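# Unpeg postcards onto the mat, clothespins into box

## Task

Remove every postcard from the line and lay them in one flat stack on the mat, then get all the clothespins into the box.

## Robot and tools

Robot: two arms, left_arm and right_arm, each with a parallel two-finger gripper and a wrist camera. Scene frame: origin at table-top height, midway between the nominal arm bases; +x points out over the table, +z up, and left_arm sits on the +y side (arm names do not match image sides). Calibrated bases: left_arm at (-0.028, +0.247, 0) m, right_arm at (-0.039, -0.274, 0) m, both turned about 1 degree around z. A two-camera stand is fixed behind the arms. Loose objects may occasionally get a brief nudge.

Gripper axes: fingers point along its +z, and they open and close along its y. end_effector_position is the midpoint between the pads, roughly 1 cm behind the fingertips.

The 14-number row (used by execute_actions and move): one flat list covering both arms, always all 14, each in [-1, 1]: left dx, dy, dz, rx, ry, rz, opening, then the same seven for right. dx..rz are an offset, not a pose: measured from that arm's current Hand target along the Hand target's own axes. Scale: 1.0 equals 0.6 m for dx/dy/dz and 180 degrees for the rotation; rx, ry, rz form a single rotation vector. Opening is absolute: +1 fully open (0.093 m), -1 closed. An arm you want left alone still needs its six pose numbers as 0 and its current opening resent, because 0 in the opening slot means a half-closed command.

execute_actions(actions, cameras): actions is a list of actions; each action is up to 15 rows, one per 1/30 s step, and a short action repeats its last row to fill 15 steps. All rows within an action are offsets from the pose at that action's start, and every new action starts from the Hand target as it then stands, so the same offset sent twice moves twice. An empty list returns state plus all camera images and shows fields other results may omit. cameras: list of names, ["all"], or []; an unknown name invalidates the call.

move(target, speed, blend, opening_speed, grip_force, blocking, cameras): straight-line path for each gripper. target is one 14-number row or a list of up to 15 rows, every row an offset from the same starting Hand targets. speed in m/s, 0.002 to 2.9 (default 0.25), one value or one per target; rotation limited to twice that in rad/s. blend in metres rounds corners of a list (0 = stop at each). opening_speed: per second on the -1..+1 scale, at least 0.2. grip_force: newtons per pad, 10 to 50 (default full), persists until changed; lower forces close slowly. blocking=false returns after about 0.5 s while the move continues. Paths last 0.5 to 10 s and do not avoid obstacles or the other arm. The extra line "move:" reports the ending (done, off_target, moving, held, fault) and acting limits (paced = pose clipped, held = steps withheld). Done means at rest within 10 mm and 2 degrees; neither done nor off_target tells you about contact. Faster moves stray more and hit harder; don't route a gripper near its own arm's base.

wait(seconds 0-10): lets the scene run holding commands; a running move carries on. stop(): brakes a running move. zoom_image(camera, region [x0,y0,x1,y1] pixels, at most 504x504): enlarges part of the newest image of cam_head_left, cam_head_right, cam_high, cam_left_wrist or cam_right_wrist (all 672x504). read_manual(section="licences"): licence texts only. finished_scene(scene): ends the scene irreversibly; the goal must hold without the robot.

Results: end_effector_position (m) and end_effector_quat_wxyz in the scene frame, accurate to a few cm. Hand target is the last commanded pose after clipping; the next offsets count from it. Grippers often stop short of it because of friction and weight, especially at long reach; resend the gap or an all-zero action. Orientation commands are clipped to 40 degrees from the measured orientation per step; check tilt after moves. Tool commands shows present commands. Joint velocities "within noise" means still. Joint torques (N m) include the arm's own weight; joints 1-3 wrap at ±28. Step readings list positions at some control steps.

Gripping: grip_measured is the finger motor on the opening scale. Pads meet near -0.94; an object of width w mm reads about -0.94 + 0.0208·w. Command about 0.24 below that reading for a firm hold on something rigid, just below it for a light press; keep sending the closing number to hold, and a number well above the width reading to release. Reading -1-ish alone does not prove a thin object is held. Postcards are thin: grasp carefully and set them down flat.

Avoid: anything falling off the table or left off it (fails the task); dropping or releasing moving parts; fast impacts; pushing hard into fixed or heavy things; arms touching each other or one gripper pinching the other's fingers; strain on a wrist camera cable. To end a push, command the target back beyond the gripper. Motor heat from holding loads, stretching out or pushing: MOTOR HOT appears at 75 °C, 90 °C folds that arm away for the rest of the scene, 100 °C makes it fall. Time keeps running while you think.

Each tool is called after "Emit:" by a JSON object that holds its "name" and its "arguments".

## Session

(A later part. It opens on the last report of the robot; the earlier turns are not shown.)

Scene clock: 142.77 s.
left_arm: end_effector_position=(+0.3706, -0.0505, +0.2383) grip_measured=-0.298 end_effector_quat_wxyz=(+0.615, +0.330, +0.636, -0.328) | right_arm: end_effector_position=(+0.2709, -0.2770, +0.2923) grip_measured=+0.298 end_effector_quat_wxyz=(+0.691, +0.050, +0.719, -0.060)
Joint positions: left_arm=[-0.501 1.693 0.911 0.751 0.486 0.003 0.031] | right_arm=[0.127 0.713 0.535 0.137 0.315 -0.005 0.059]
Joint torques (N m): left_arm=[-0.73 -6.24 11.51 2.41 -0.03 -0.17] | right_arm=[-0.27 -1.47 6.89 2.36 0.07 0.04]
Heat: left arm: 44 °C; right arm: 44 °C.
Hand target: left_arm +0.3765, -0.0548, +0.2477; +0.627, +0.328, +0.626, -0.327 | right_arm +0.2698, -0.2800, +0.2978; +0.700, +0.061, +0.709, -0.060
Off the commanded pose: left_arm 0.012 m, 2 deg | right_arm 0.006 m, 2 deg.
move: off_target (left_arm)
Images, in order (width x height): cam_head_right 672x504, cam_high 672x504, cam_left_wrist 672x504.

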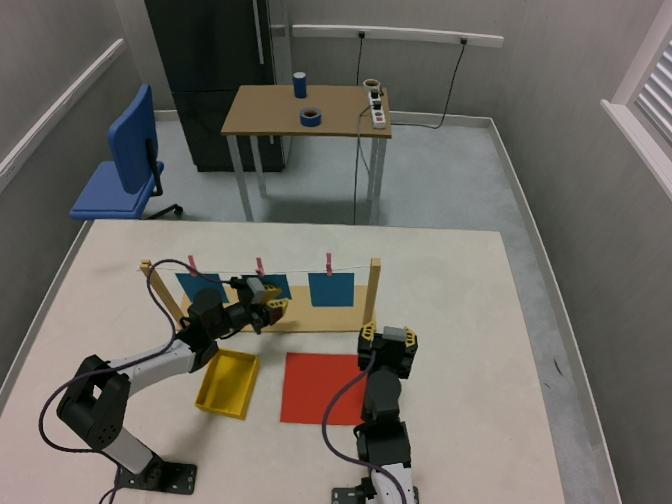

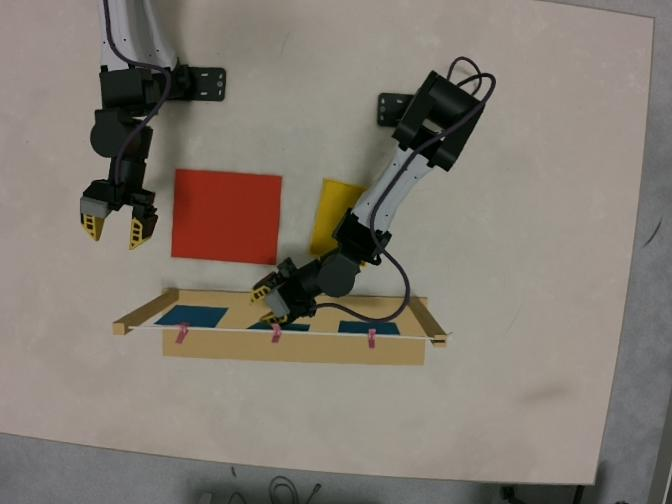

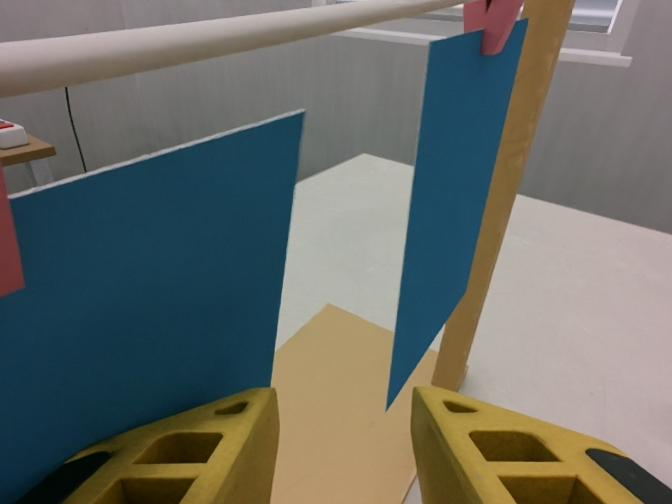

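Emit:
{"name": "move", "arguments": {"target": [[0.083,0.006,0,0,0,0,-0.5,0,0,0,0,0,0,0.3],[0.083,0.008,0.125,0,0,0,-0.5,0,0,0,0,0,0,0.3]], "cameras": ["cam_left_wrist","cam_head_right","cam_right_wrist"], "speed": 0.12}}

Scene clock: 149.33 s.
left_arm: end_effector_position=(+0.4180, -0.1089, +0.1990) grip_measured=-0.498 end_effector_quat_wxyz=(+0.627, +0.330, +0.625, -0.329) | right_arm: end_effector_position=(+0.2709, -0.2770, +0.2923) grip_measured=+0.298 end_effector_quat_wxyz=(+0.691, +0.050, +0.719, -0.060)
Joint positions: left_arm=[-0.573 2.029 1.144 0.886 0.416 0.003 0.021] | right_arm=[0.127 0.713 0.535 0.137 0.315 -0.005 0.059]
Joint torques (N m): left_arm=[-0.64 -8.49 11.12 2.16 -0.12 -0.12] | right_arm=[-0.28 -1.47 6.89 2.37 0.07 0.04]
Heat: left arm: 44 °C; right arm: 45 °C.
Hand target: left_arm +0.4234, -0.1136, +0.1979; +0.627, +0.328, +0.626, -0.327 | right_arm +0.2698, -0.2800, +0.2978; +0.700, +0.061, +0.709, -0.060
Off the commanded pose: left_arm 0.007 m, 0 deg | right_arm 0.006 m, 2 deg.
move: done
Images, in order (width x height): cam_head_right 672x504, cam_left_wrist 672x504, cam_right_wrist 672x504.

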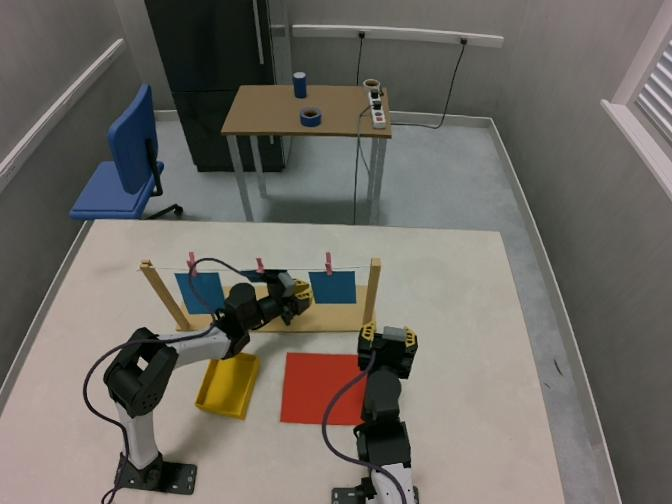

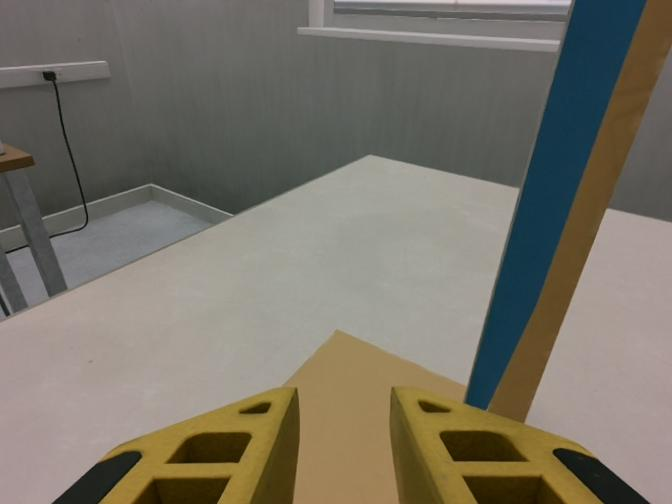

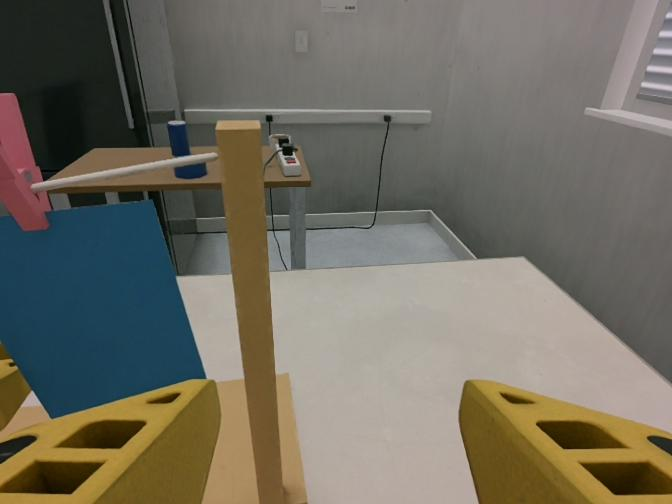

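Emit:
{"name": "move", "arguments": {"target": [[0,0,-0.1,0,0,0,-0.5,0,0,0,0,0,0,0.3],[0,-0.04,-0.1,0,0,0,-0.35,0,0,0,0,0,0,0.3],[0,-0.04,-0.02,0,0,0,-0.35,0,0,0,0,0,0,0.3]], "cameras": ["cam_left_wrist","cam_head_right","cam_right_wrist"], "speed": 0.12}}

Scene clock: 155.83 s.
left_arm: end_effector_position=(+0.3918, -0.1125, +0.1987) grip_measured=-0.352 end_effector_quat_wxyz=(+0.627, +0.330, +0.624, -0.328) | right_arm: end_effector_position=(+0.2709, -0.2770, +0.2923) grip_measured=+0.298 end_effector_quat_wxyz=(+0.691, +0.050, +0.719, -0.060)
Joint positions: left_arm=[-0.616 1.969 1.048 0.923 0.372 0.003 0.028] | right_arm=[0.127 0.713 0.535 0.137 0.315 -0.005 0.059]
Joint torques (N m): left_arm=[-0.88 -7.99 10.78 2.12 -0.14 -0.14] | right_arm=[-0.28 -1.46 6.89 2.37 0.07 0.04]
Heat: left arm: 45 °C; right arm: 46 °C.
Hand target: left_arm +0.3969, -0.1174, +0.1979; +0.627, +0.328, +0.626, -0.327 | right_arm +0.2698, -0.2800, +0.2978; +0.700, +0.061, +0.709, -0.060
Off the commanded pose: left_arm 0.007 m, 0 deg | right_arm 0.006 m, 2 deg.
move: done; target 2's new opening was sent with left_arm's hand 0.016 m and 2 deg from that target
Images, in order (width x height): cam_head_right 672x504, cam_left_wrist 672x504, cam_right_wrist 672x504.

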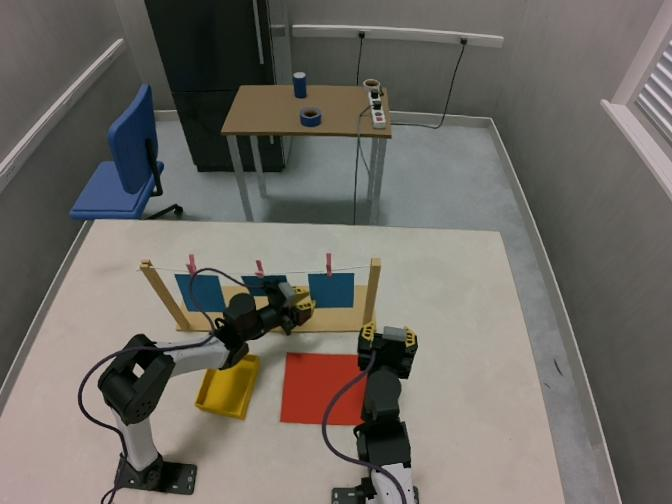

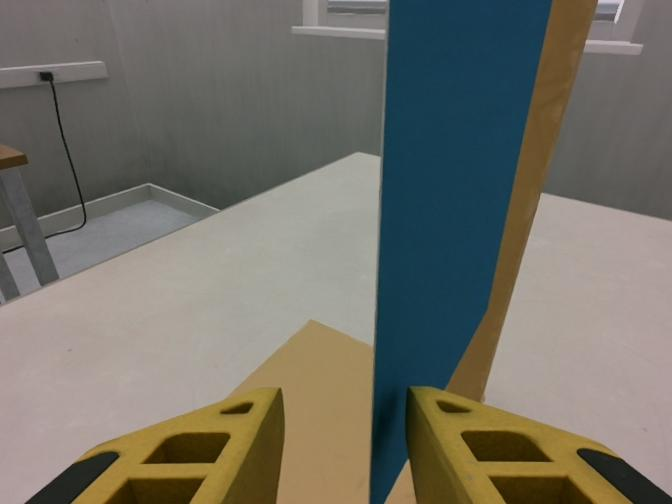

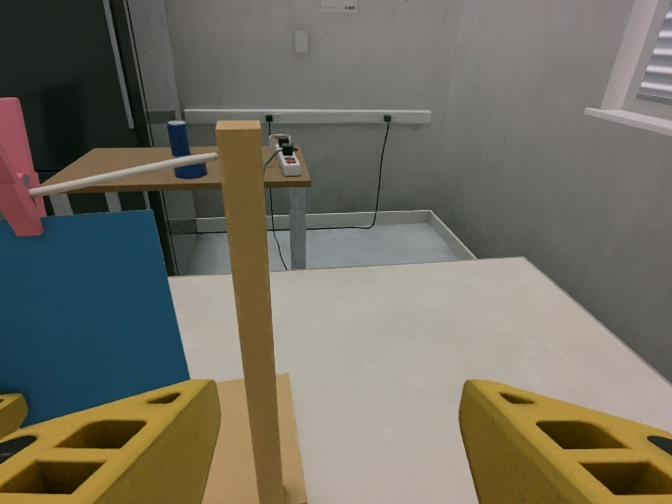

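Emit:
{"name": "move", "arguments": {"target": [[0,0,0.03,0,0,0,-0.35,0,0,0,0,0,0,0.3],[0,0,0.03,0,0,0,-1,0,0,0,0,0,0,0.3]], "cameras": ["cam_left_wrist","cam_head_right","cam_right_wrist"], "speed": 0.1}}

Scene clock: 160.67 s.
left_arm: end_effector_position=(+0.4034, -0.1266, +0.2007) grip_measured=-0.979 end_effector_quat_wxyz=(+0.628, +0.329, +0.624, -0.328) | right_arm: end_effector_position=(+0.2709, -0.2770, +0.2923) grip_measured=+0.298 end_effector_quat_wxyz=(+0.691, +0.050, +0.719, -0.060)
Joint positions: left_arm=[-0.63 2.019 1.133 0.892 0.357 0.003 0] | right_arm=[0.127 0.713 0.535 0.137 0.315 -0.005 0.059]
Joint torques (N m): left_arm=[-0.98 -8.29 10.69 2.22 -0.12 -0.14] | right_arm=[-0.28 -1.46 6.87 2.36 0.07 0.04]
Heat: left arm: 45 °C; right arm: 46 °C.
Hand target: left_arm +0.4071, -0.1322, +0.1978; +0.627, +0.328, +0.627, -0.327 | right_arm +0.2698, -0.2800, +0.2977; +0.700, +0.061, +0.709, -0.060
Off the commanded pose: left_arm 0.007 m, 0 deg | right_arm 0.006 m, 2 deg.
move: done
Images, in order (width x height): cam_head_right 672x504, cam_left_wrist 672x504, cam_right_wrist 672x504.

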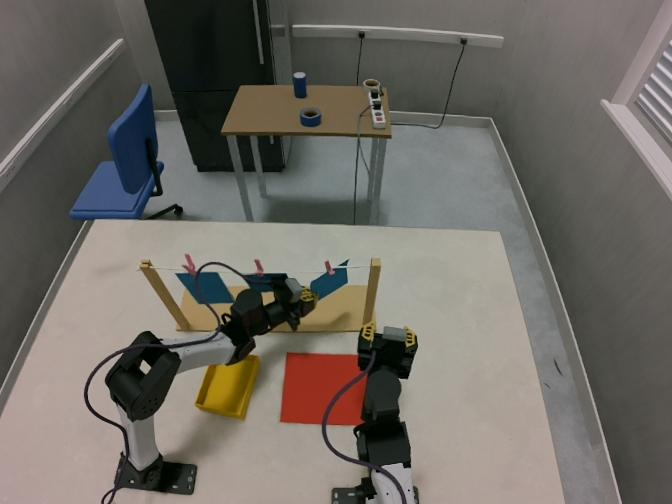

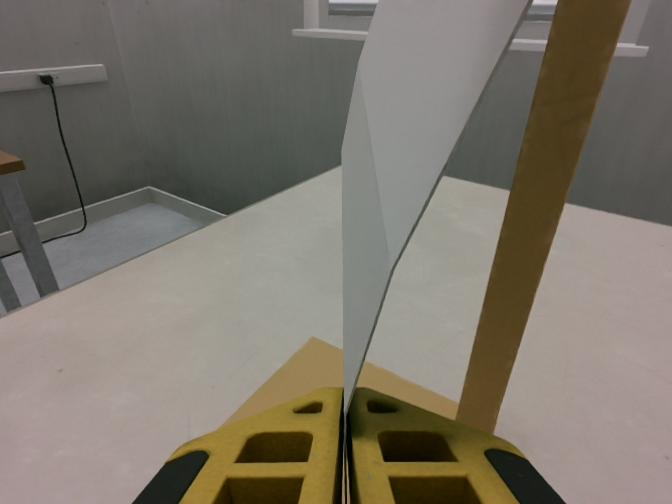

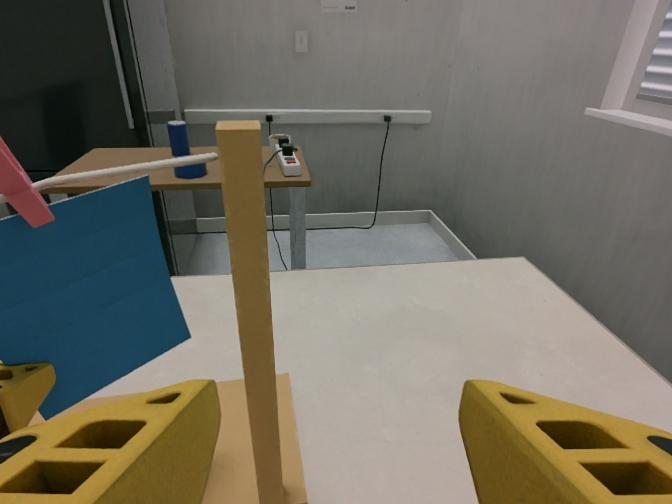

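Emit:
{"name": "move", "arguments": {"target": [[0.117,0,0,0,0,0,-1,0,0,0,0,0,0,0.3]], "cameras": ["cam_left_wrist","cam_head_right","cam_right_wrist"], "speed": 0.08}}

Scene clock: 164.90 s.
left_arm: end_effector_position=(+0.4079, -0.1332, +0.1368) grip_measured=-0.979 end_effector_quat_wxyz=(+0.628, +0.331, +0.623, -0.330) | right_arm: end_effector_position=(+0.2709, -0.2770, +0.2923) grip_measured=+0.298 end_effector_quat_wxyz=(+0.691, +0.050, +0.719, -0.060)
Joint positions: left_arm=[-0.634 2.21 1.118 1.097 0.357 0.003 0] | right_arm=[0.127 0.713 0.535 0.137 0.315 -0.005 0.059]
Joint torques (N m): left_arm=[-0.49 -9.24 5.89 2.51 -0.1 -0.13] | right_arm=[-0.28 -1.46 6.89 2.36 0.07 0.04]
Heat: left arm: 44 °C; right arm: 47 °C.
Hand target: left_arm +0.4072, -0.1322, +0.1278; +0.627, +0.328, +0.626, -0.327 | right_arm +0.2698, -0.2800, +0.2977; +0.700, +0.061, +0.709, -0.060
Off the commanded pose: left_arm 0.009 m, 1 deg | right_arm 0.006 m, 2 deg.
move: done
Images, in order (width x height): cam_head_right 672x504, cam_left_wrist 672x504, cam_right_wrist 672x504.

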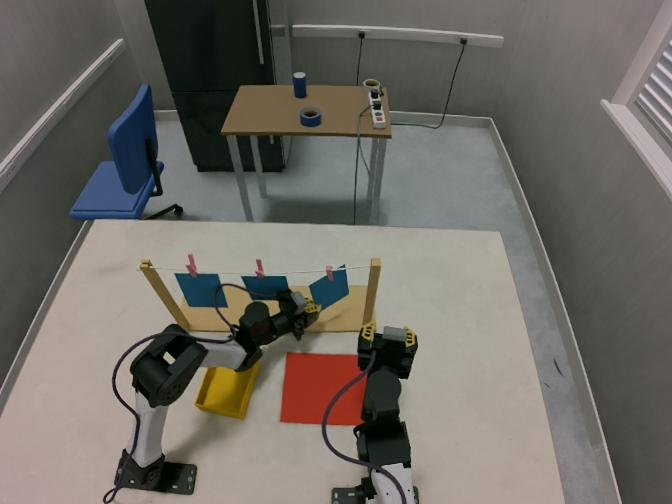

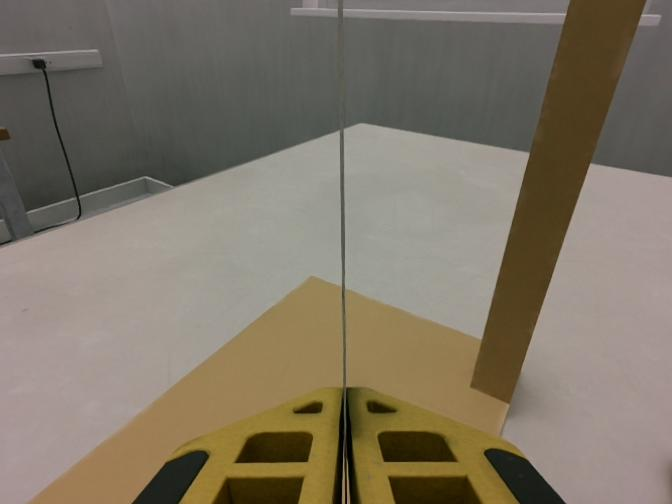

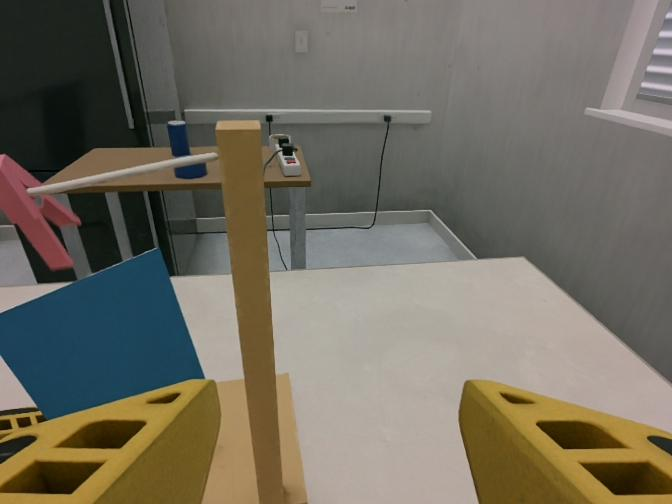

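Emit:
{"name": "move", "arguments": {"target": [[0,-0.03,-0.16,0,0,0,-1,0,0,0,0,0,0,0.3],[-0.12,-0.078,-0.2,0,0,0,-1,0,0,0,0,0,0,0.3],[-0.07,-0.226,-0.162,0.065,0.231,-0.446,-1,0,0,0,0,0,0,0.3]], "cameras": ["all"], "speed": 0.2, "blend": 0.02}}

Scene clock: 185.57 s.
left_arm: end_effector_position=(+0.2408, -0.1237, +0.1676) grip_measured=-0.980 end_effector_quat_wxyz=(+0.010, -0.002, +0.819, -0.574) | right_arm: end_effector_position=(+0.2709, -0.2770, +0.2924) grip_measured=+0.298 end_effector_quat_wxyz=(+0.691, +0.050, +0.719, -0.060)
Joint positions: left_arm=[-0.694 1.688 0.977 0.197 0.807 -1.168 0] | right_arm=[0.127 0.713 0.535 0.137 0.315 -0.005 0.059]
Joint torques (N m): left_arm=[-1.13 -6.32 11.67 1.78 0.38 -0.14] | right_arm=[-0.28 -1.46 6.89 2.36 0.07 0.04]
Heat: left arm: 43 °C; right arm: 48 °C.
Hand target: left_arm +0.2403, -0.1299, +0.1695; -0.001, -0.001, +0.819, -0.574 | right_arm +0.2698, -0.2800, +0.2978; +0.700, +0.061, +0.709, -0.060
Off the commanded pose: left_arm 0.006 m, 1 deg | right_arm 0.006 m, 2 deg.
move: done

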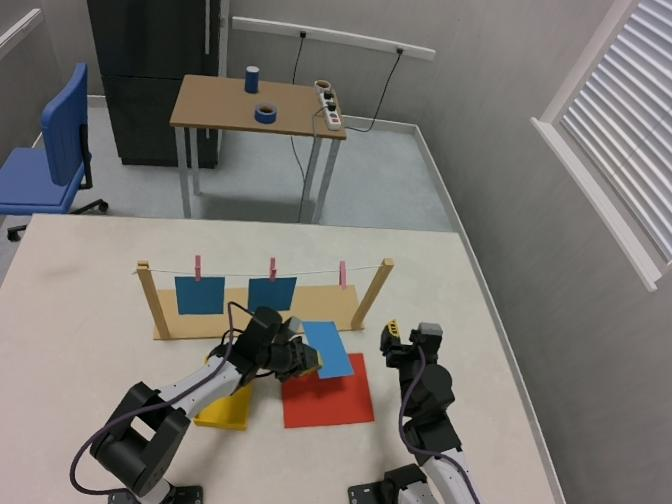

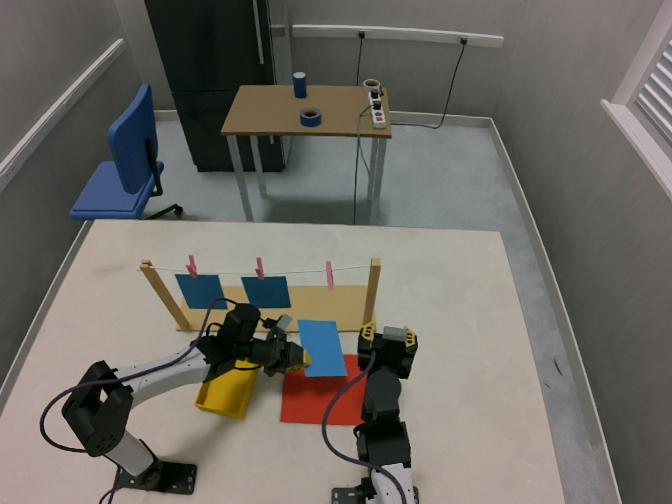

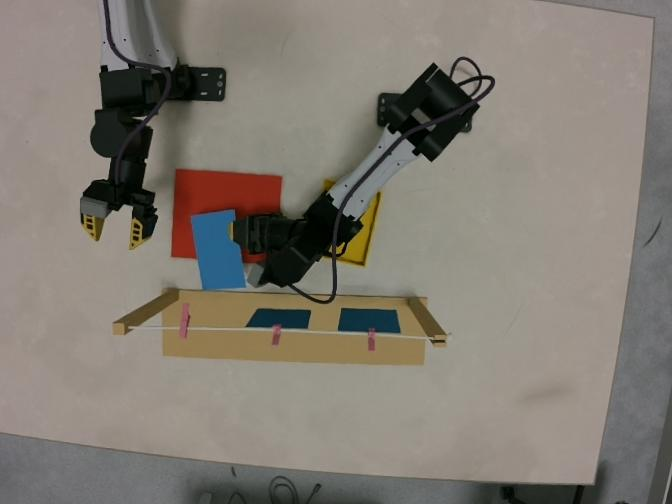

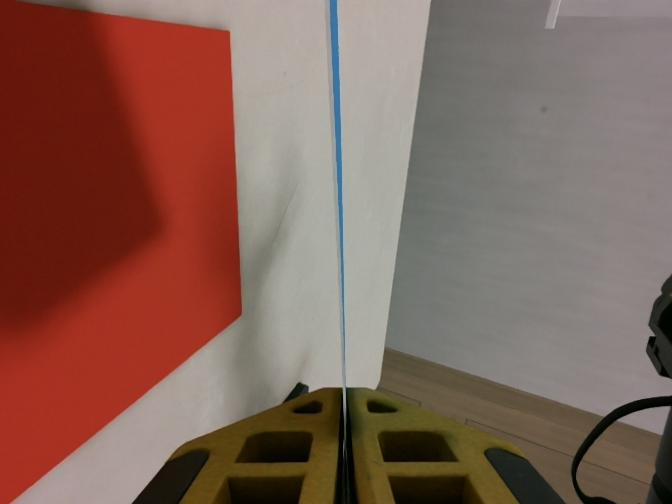

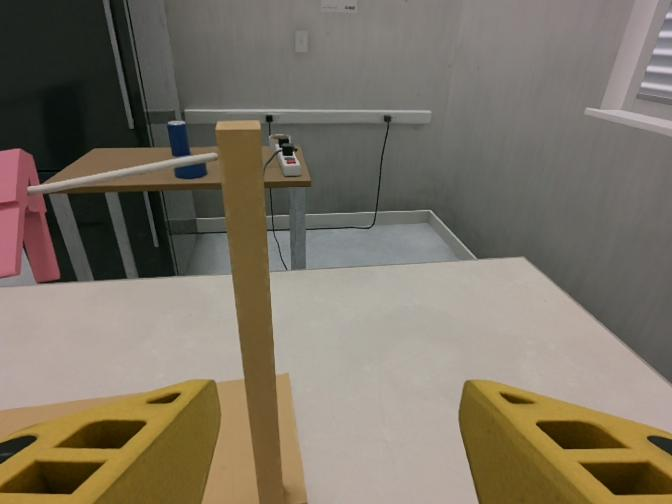

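Emit:
{"name": "move", "arguments": {"target": [0.083,0.194,0.052,0,0,0,-1,0,0,0,0,0,0,0.3], "cameras": ["cam_high","cam_head_right"], "speed": 0.15}}

Emit:
{"name": "zoom_image", "arguments": {"camera": "cam_high", "region": [150, 140, 400, 320]}}

Scene clock: 191.00 s.
left_arm: end_effector_position=(+0.1942, -0.1207, +0.0601) grip_measured=-0.980 end_effector_quat_wxyz=(+0.004, +0.007, +0.813, -0.582) | right_arm: end_effector_position=(+0.2709, -0.2770, +0.2924) grip_measured=+0.298 end_effector_quat_wxyz=(+0.691, +0.050, +0.719, -0.060)
Joint positions: left_arm=[-0.772 1.906 0.645 0.797 0.764 -1.222 0] | right_arm=[0.127 0.713 0.535 0.137 0.315 -0.005 0.059]
Joint torques (N m): left_arm=[-1.06 -6.13 4.48 2.15 0.09 -0.11] | right_arm=[-0.28 -1.46 6.87 2.36 0.07 0.04]
Heat: left arm: 44 °C; right arm: 48 °C.
Hand target: left_arm +0.1902, -0.1195, +0.0496; -0.001, -0.001, +0.819, -0.574 | right_arm +0.2698, -0.2800, +0.2978; +0.700, +0.061, +0.709, -0.060
Off the commanded pose: left_arm 0.011 m, 1 deg | right_arm 0.006 m, 2 deg.
move: off_target (left_arm)
Images, in order (width x height): cam_head_right 672x504, cam_high 672x504.

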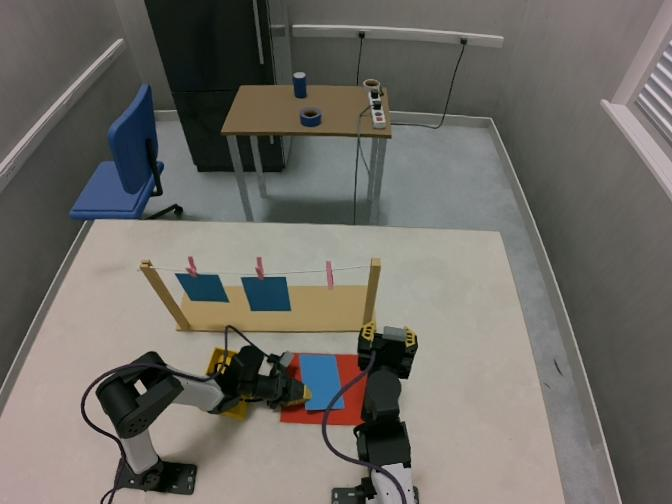

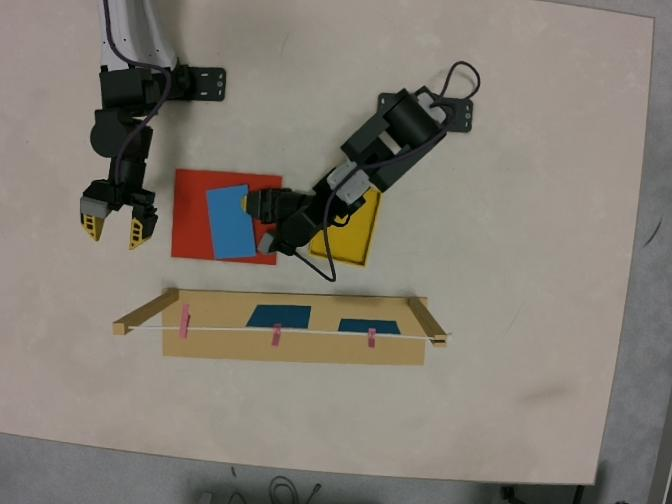

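Scaled by 2.016.

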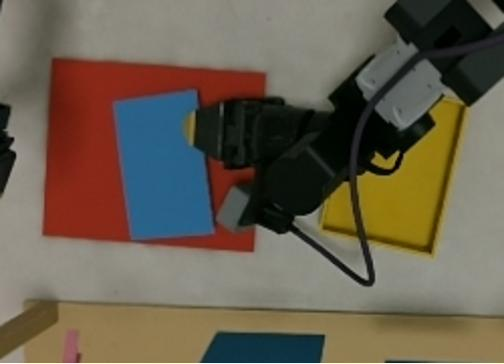

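Emit:
{"name": "move", "arguments": {"target": [[0.025,0.05,0.018,0,0,0,-1,0,0,0,0,0,0,0.3],[0.025,0.05,0.018,0,0,0,-0.75,0,0,0,0,0,0,0.3],[0.025,0.05,-0.15,0,0,0,-0.75,0,0,0,0,0,0,0.3]], "cameras": ["cam_high","cam_left_wrist"], "speed": [0.06,0.06,0.06]}}

Emit:
{"name": "zoom_image", "arguments": {"camera": "cam_high", "region": [150, 140, 400, 320]}}

Scene clock: 199.27 s.
left_arm: end_effector_position=(+0.1792, -0.0289, +0.0527) grip_measured=-0.752 end_effector_quat_wxyz=(+0.006, +0.003, +0.816, -0.577) | right_arm: end_effector_position=(+0.2709, -0.2770, +0.2924) grip_measured=+0.298 end_effector_quat_wxyz=(+0.691, +0.050, +0.719, -0.060)
Joint positions: left_arm=[-0.536 1.719 0.393 0.712 0.954 -1.035 0.009] | right_arm=[0.127 0.713 0.535 0.137 0.315 -0.005 0.059]
Joint torques (N m): left_arm=[0.5 -7.31 4.33 1.48 0.44 0.02] | right_arm=[-0.27 -1.46 6.89 2.36 0.07 0.04]
Heat: left arm: 42 °C; right arm: 49 °C.
Hand target: left_arm +0.1753, -0.0247, +0.0521; -0.001, -0.001, +0.819, -0.574 | right_arm +0.2698, -0.2800, +0.2977; +0.700, +0.061, +0.709, -0.060
Off the commanded pose: left_arm 0.006 m, 1 deg | right_arm 0.006 m, 2 deg.
move: done; target 2's new opening was sent with left_arm's hand 0.032 m and 7 deg from that target
Images, in order (width x height): cam_high 672x504, cam_left_wrist 672x504.

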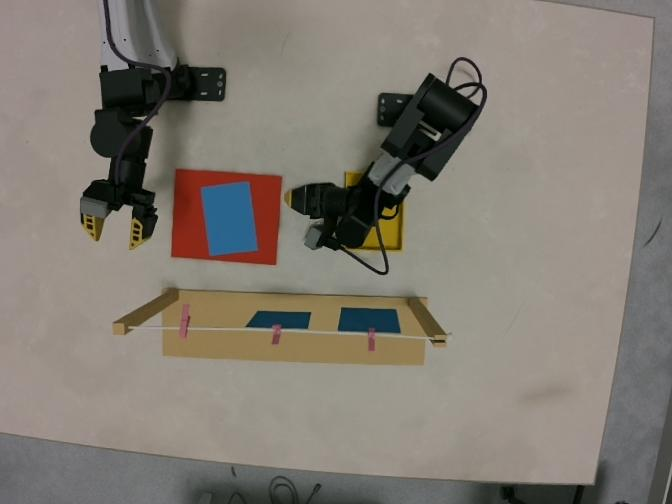

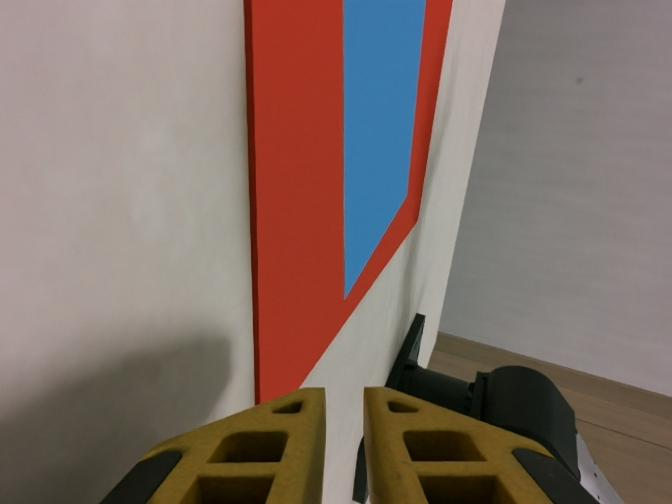

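Scaled by 2.016.

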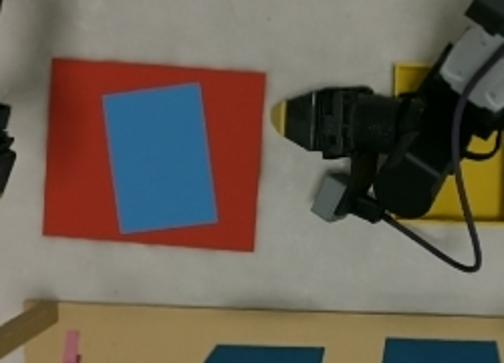

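Emit:
{"name": "move", "arguments": {"target": [[0,-0.177,-0.1,0,0,0,-0.35,0,0,0,0,0,0,0.3],[-0.175,-0.233,-0.323,-0.065,-0.231,0.446,-0.35,0,0,0,0,0,0,0.3],[-0.33,-0.181,-0.215,-0.065,-0.231,0.446,-0.35,0,0,0,0,0,0,0.3]], "cameras": ["cam_high","cam_left_wrist","cam_head_right"], "blend": 0.03}}

Scene clock: 210.73 s.
left_arm: end_effector_position=(+0.3675, +0.0630, +0.1898) grip_measured=-0.352 end_effector_quat_wxyz=(+0.616, +0.325, +0.637, -0.330) | right_arm: end_effector_position=(+0.2709, -0.2770, +0.2924) grip_measured=+0.298 end_effector_quat_wxyz=(+0.691, +0.050, +0.719, -0.060)
Joint positions: left_arm=[-0.171 1.691 0.66 0.997 0.812 0.005 0.028] | right_arm=[0.127 0.713 0.535 0.137 0.315 -0.005 0.059]
Joint torques (N m): left_arm=[-1.01 -5.49 9.99 2.3 -0.05 -0.18] | right_arm=[-0.28 -1.46 6.89 2.36 0.07 0.04]
Heat: left arm: 42 °C; right arm: 50 °C.
Hand target: left_arm +0.3737, +0.0595, +0.1976; +0.627, +0.328, +0.626, -0.327 | right_arm +0.2698, -0.2800, +0.2977; +0.700, +0.061, +0.709, -0.060
Off the commanded pose: left_arm 0.011 m, 2 deg | right_arm 0.006 m, 2 deg.
move: off_target (left_arm)
Images, in order (width x height): cam_head_right 672x504, cam_high 672x504, cam_left_wrist 672x504.

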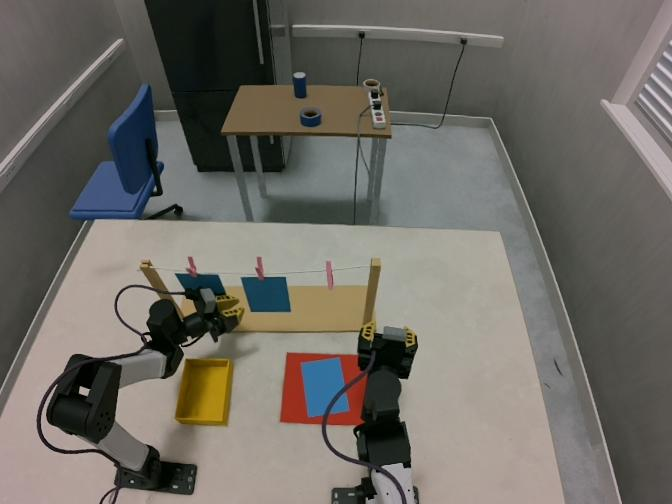

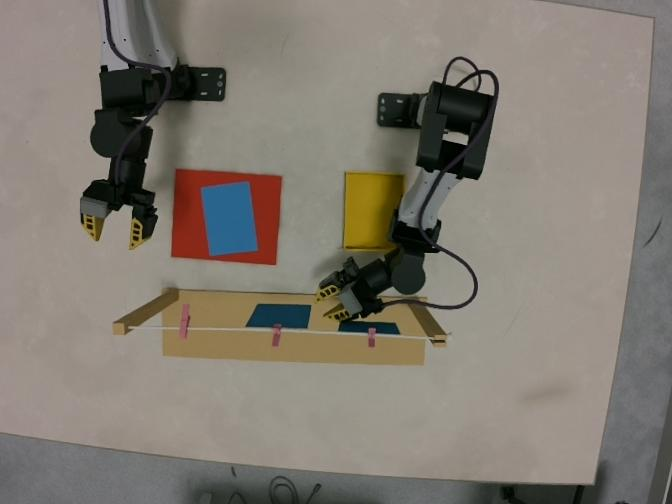

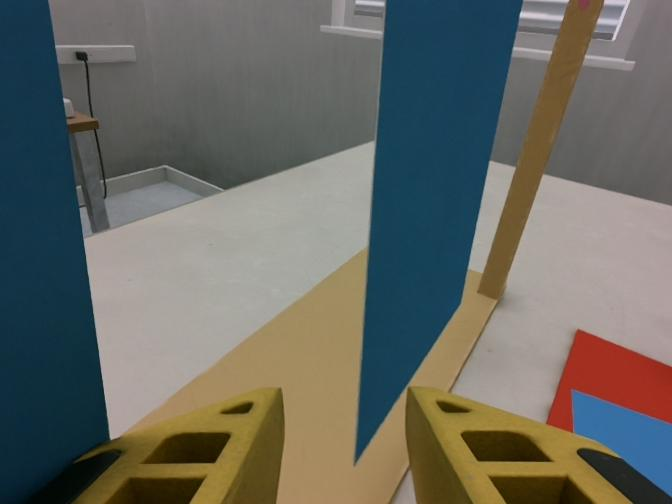

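Emit:
{"name": "move", "arguments": {"target": [[-0.005,0,0.095,0,0,0,-0.35,0,0,0,0,0,0,0.3],[-0.005,0,0.095,0,0,0,-1,0,0,0,0,0,0,0.3]], "cameras": ["cam_right_wrist","cam_left_wrist","cam_head_right"], "speed": 0.1}}

Scene clock: 214.70 s.
left_arm: end_effector_position=(+0.4004, +0.0155, +0.2020) grip_measured=-0.979 end_effector_quat_wxyz=(+0.629, +0.331, +0.623, -0.327) | right_arm: end_effector_position=(+0.2709, -0.2770, +0.2924) grip_measured=+0.298 end_effector_quat_wxyz=(+0.691, +0.050, +0.719, -0.060)
Joint positions: left_arm=[-0.291 1.816 0.843 0.979 0.696 0.004 0] | right_arm=[0.127 0.713 0.535 0.137 0.315 -0.005 0.059]
Joint torques (N m): left_arm=[-0.77 -6.6 9.99 2 -0.09 -0.13] | right_arm=[-0.28 -1.46 6.89 2.36 0.07 0.04]
Heat: left arm: 42 °C; right arm: 50 °C.
Hand target: left_arm +0.4062, +0.0127, +0.2007; +0.627, +0.328, +0.626, -0.327 | right_arm +0.2698, -0.2800, +0.2977; +0.700, +0.061, +0.709, -0.060
Off the commanded pose: left_arm 0.007 m, 1 deg | right_arm 0.006 m, 2 deg.
move: done
Images, in order (width x height): cam_head_right 672x504, cam_left_wrist 672x504, cam_right_wrist 672x504.

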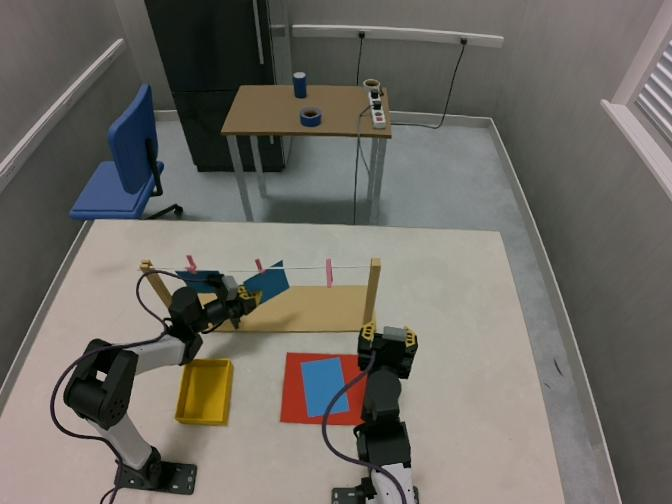

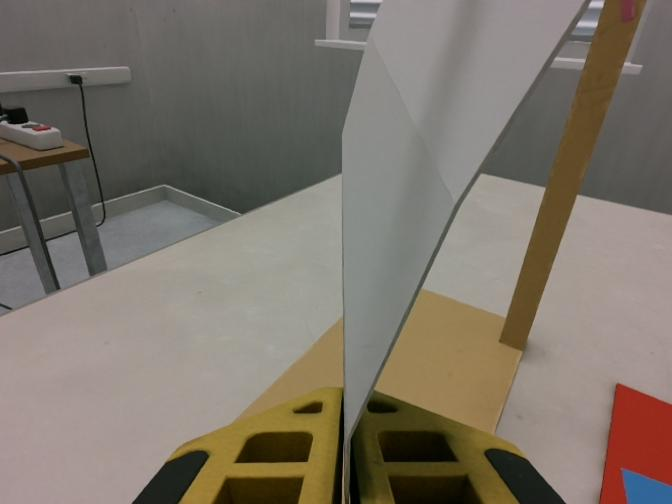

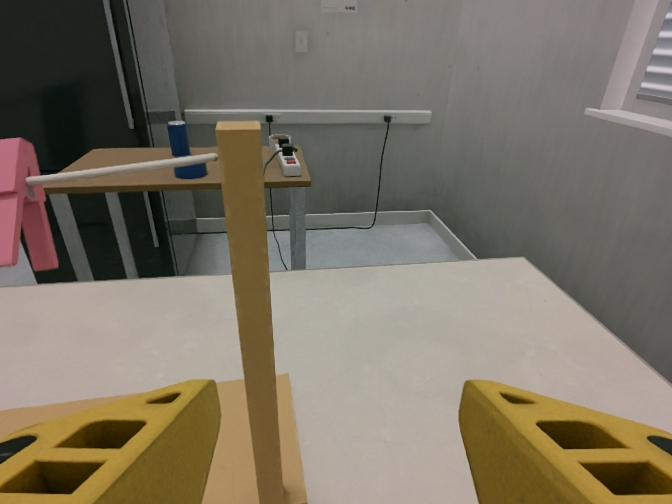

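Emit:
{"name": "move", "arguments": {"target": [[0.117,0,0,0,0,0,-1,0,0,0,0,0,0,0.3],[0.117,-0.03,-0.16,0,0,0,-1,0,0,0,0,0,0,0.3],[0.033,-0.165,-0.13,0,0,0,-1,0,0,0,0,0,0,0.3],[0.05,-0.354,0.023,0.013,0.275,-0.418,-1,0,0,0,0,0,0,0.3],[0.21,-0.442,-0.041,0.013,0.275,-0.418,-1,0,0,0,0,0,0,0.3]], "cameras": ["cam_high","cam_left_wrist","cam_head_right"], "speed": [0.1,0.2,0.25,0.25,0.2], "blend": 0.02}}

Emit:
{"name": "zoom_image", "arguments": {"camera": "cam_high", "region": [150, 140, 400, 320]}}

Scene clock: 227.87 s.
left_arm: end_effector_position=(+0.1777, -0.1198, +0.0842) grip_measured=-0.979 end_effector_quat_wxyz=(+0.005, +0.006, +0.870, -0.493) | right_arm: end_effector_position=(+0.2709, -0.2770, +0.2924) grip_measured=+0.298 end_effector_quat_wxyz=(+0.691, +0.050, +0.719, -0.060)
Joint positions: left_arm=[-0.844 1.681 0.761 0.238 0.618 -1.114 0] | right_arm=[0.127 0.713 0.535 0.137 0.315 -0.005 0.059]
Joint torques (N m): left_arm=[-0.91 -5.86 6.08 1.99 0.17 -0.1] | right_arm=[-0.27 -1.46 6.89 2.36 0.07 0.04]
Heat: left arm: 42 °C; right arm: 50 °C.
Hand target: left_arm +0.1746, -0.1185, +0.0745; +0.000, +0.000, +0.874, -0.486 | right_arm +0.2698, -0.2800, +0.2977; +0.700, +0.061, +0.709, -0.060
Off the commanded pose: left_arm 0.010 m, 1 deg | right_arm 0.006 m, 2 deg.
move: done
Images, in order (width x height): cam_head_right 672x504, cam_high 672x504, cam_left_wrist 672x504.

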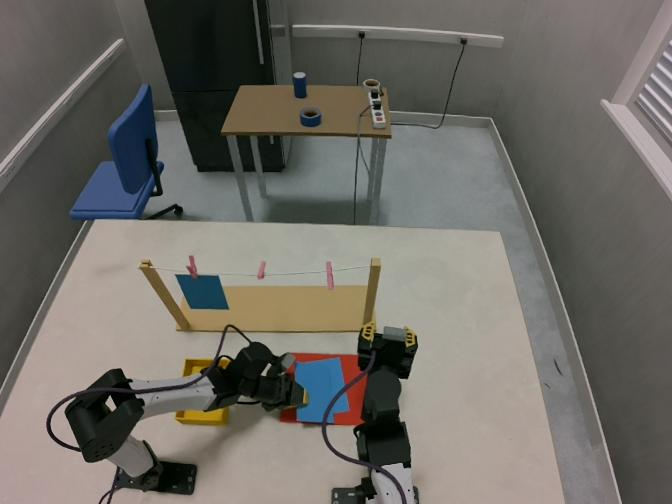

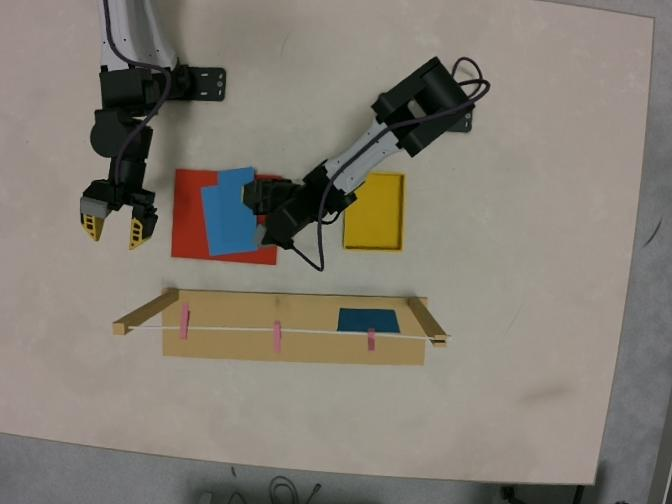

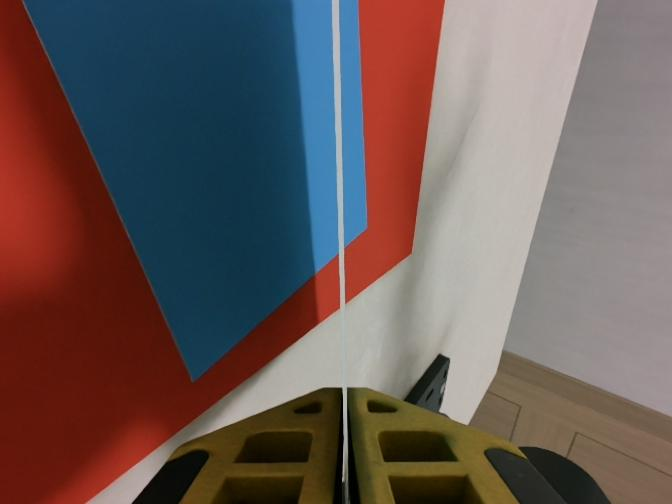

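Scaled by 2.016.

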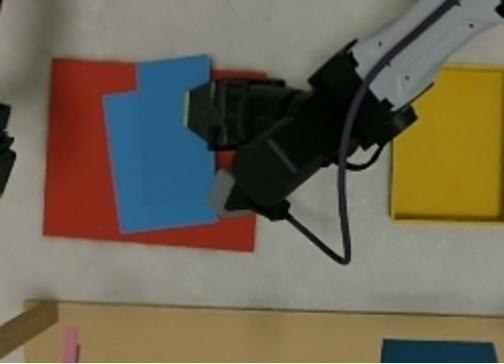

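Emit:
{"name": "move", "arguments": {"target": [[-0.02,0.025,0.045,0,0,0,-1,0,0,0,0,0,0,0.3],[-0.02,0.025,0.045,0,0,0,-0.75,0,0,0,0,0,0,0.3],[-0.02,0.025,-0.08,0,0,0,-0.75,0,0,0,0,0,0,0.3],[-0.02,-0.1,-0.12,0,0,0,-0.75,0,0,0,0,0,0,0.3]], "cameras": ["cam_high","cam_left_wrist","cam_head_right"], "speed": [0.06,0.06,0.06,0.2]}}

Emit:
{"name": "zoom_image", "arguments": {"camera": "cam_high", "region": [150, 140, 450, 380]}}

Scene clock: 236.43 s.
left_arm: end_effector_position=(+0.1868, -0.0867, +0.1550) grip_measured=-0.752 end_effector_quat_wxyz=(-0.001, +0.000, +0.874, -0.486) | right_arm: end_effector_position=(+0.2709, -0.2770, +0.2925) grip_measured=+0.298 end_effector_quat_wxyz=(+0.691, +0.050, +0.719, -0.060)
Joint positions: left_arm=[-0.744 1.476 0.906 -0.185 0.691 -1.033 0.009] | right_arm=[0.127 0.713 0.535 0.137 0.315 -0.005 0.059]
Joint torques (N m): left_arm=[-0.83 -6.63 11.15 1.53 0.27 -0.15] | right_arm=[-0.27 -1.47 6.89 2.36 0.07 0.04]
Heat: left arm: 42 °C; right arm: 51 °C.
Hand target: left_arm +0.1866, -0.0890, +0.1634; +0.000, +0.000, +0.874, -0.486 | right_arm +0.2698, -0.2800, +0.2978; +0.700, +0.061, +0.709, -0.060
Off the commanded pose: left_arm 0.009 m, 0 deg | right_arm 0.006 m, 2 deg.
move: done; target 2's new opening was sent with left_arm's hand 0.018 m and 4 deg from that target
Images, in order (width x height): cam_head_right 672x504, cam_high 672x504, cam_left_wrist 672x504.

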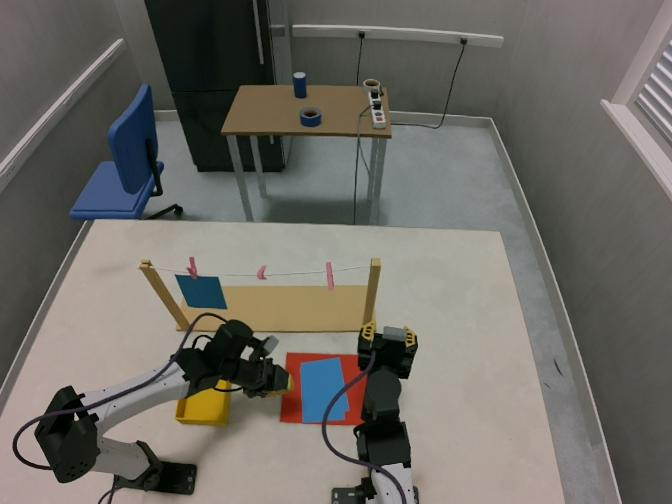

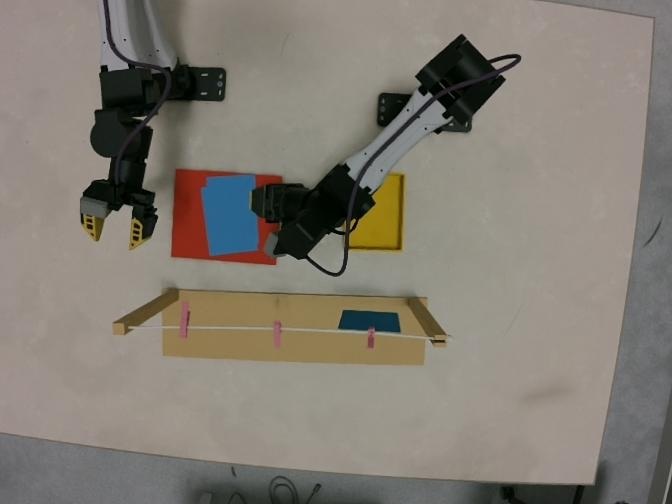

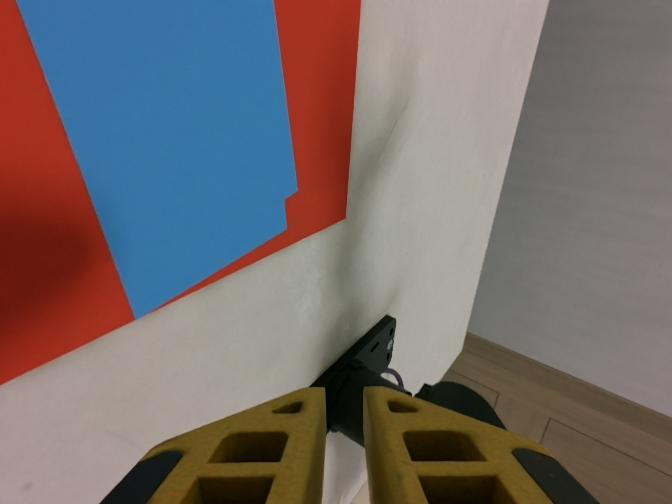

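Scaled by 1.680.

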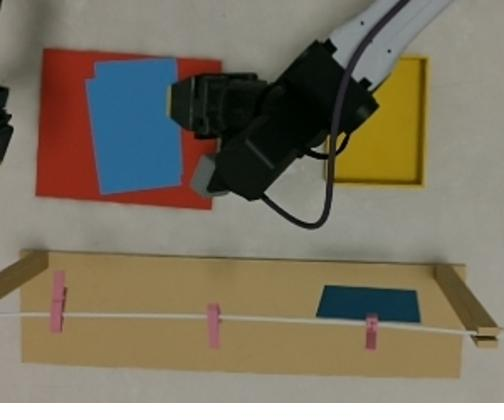

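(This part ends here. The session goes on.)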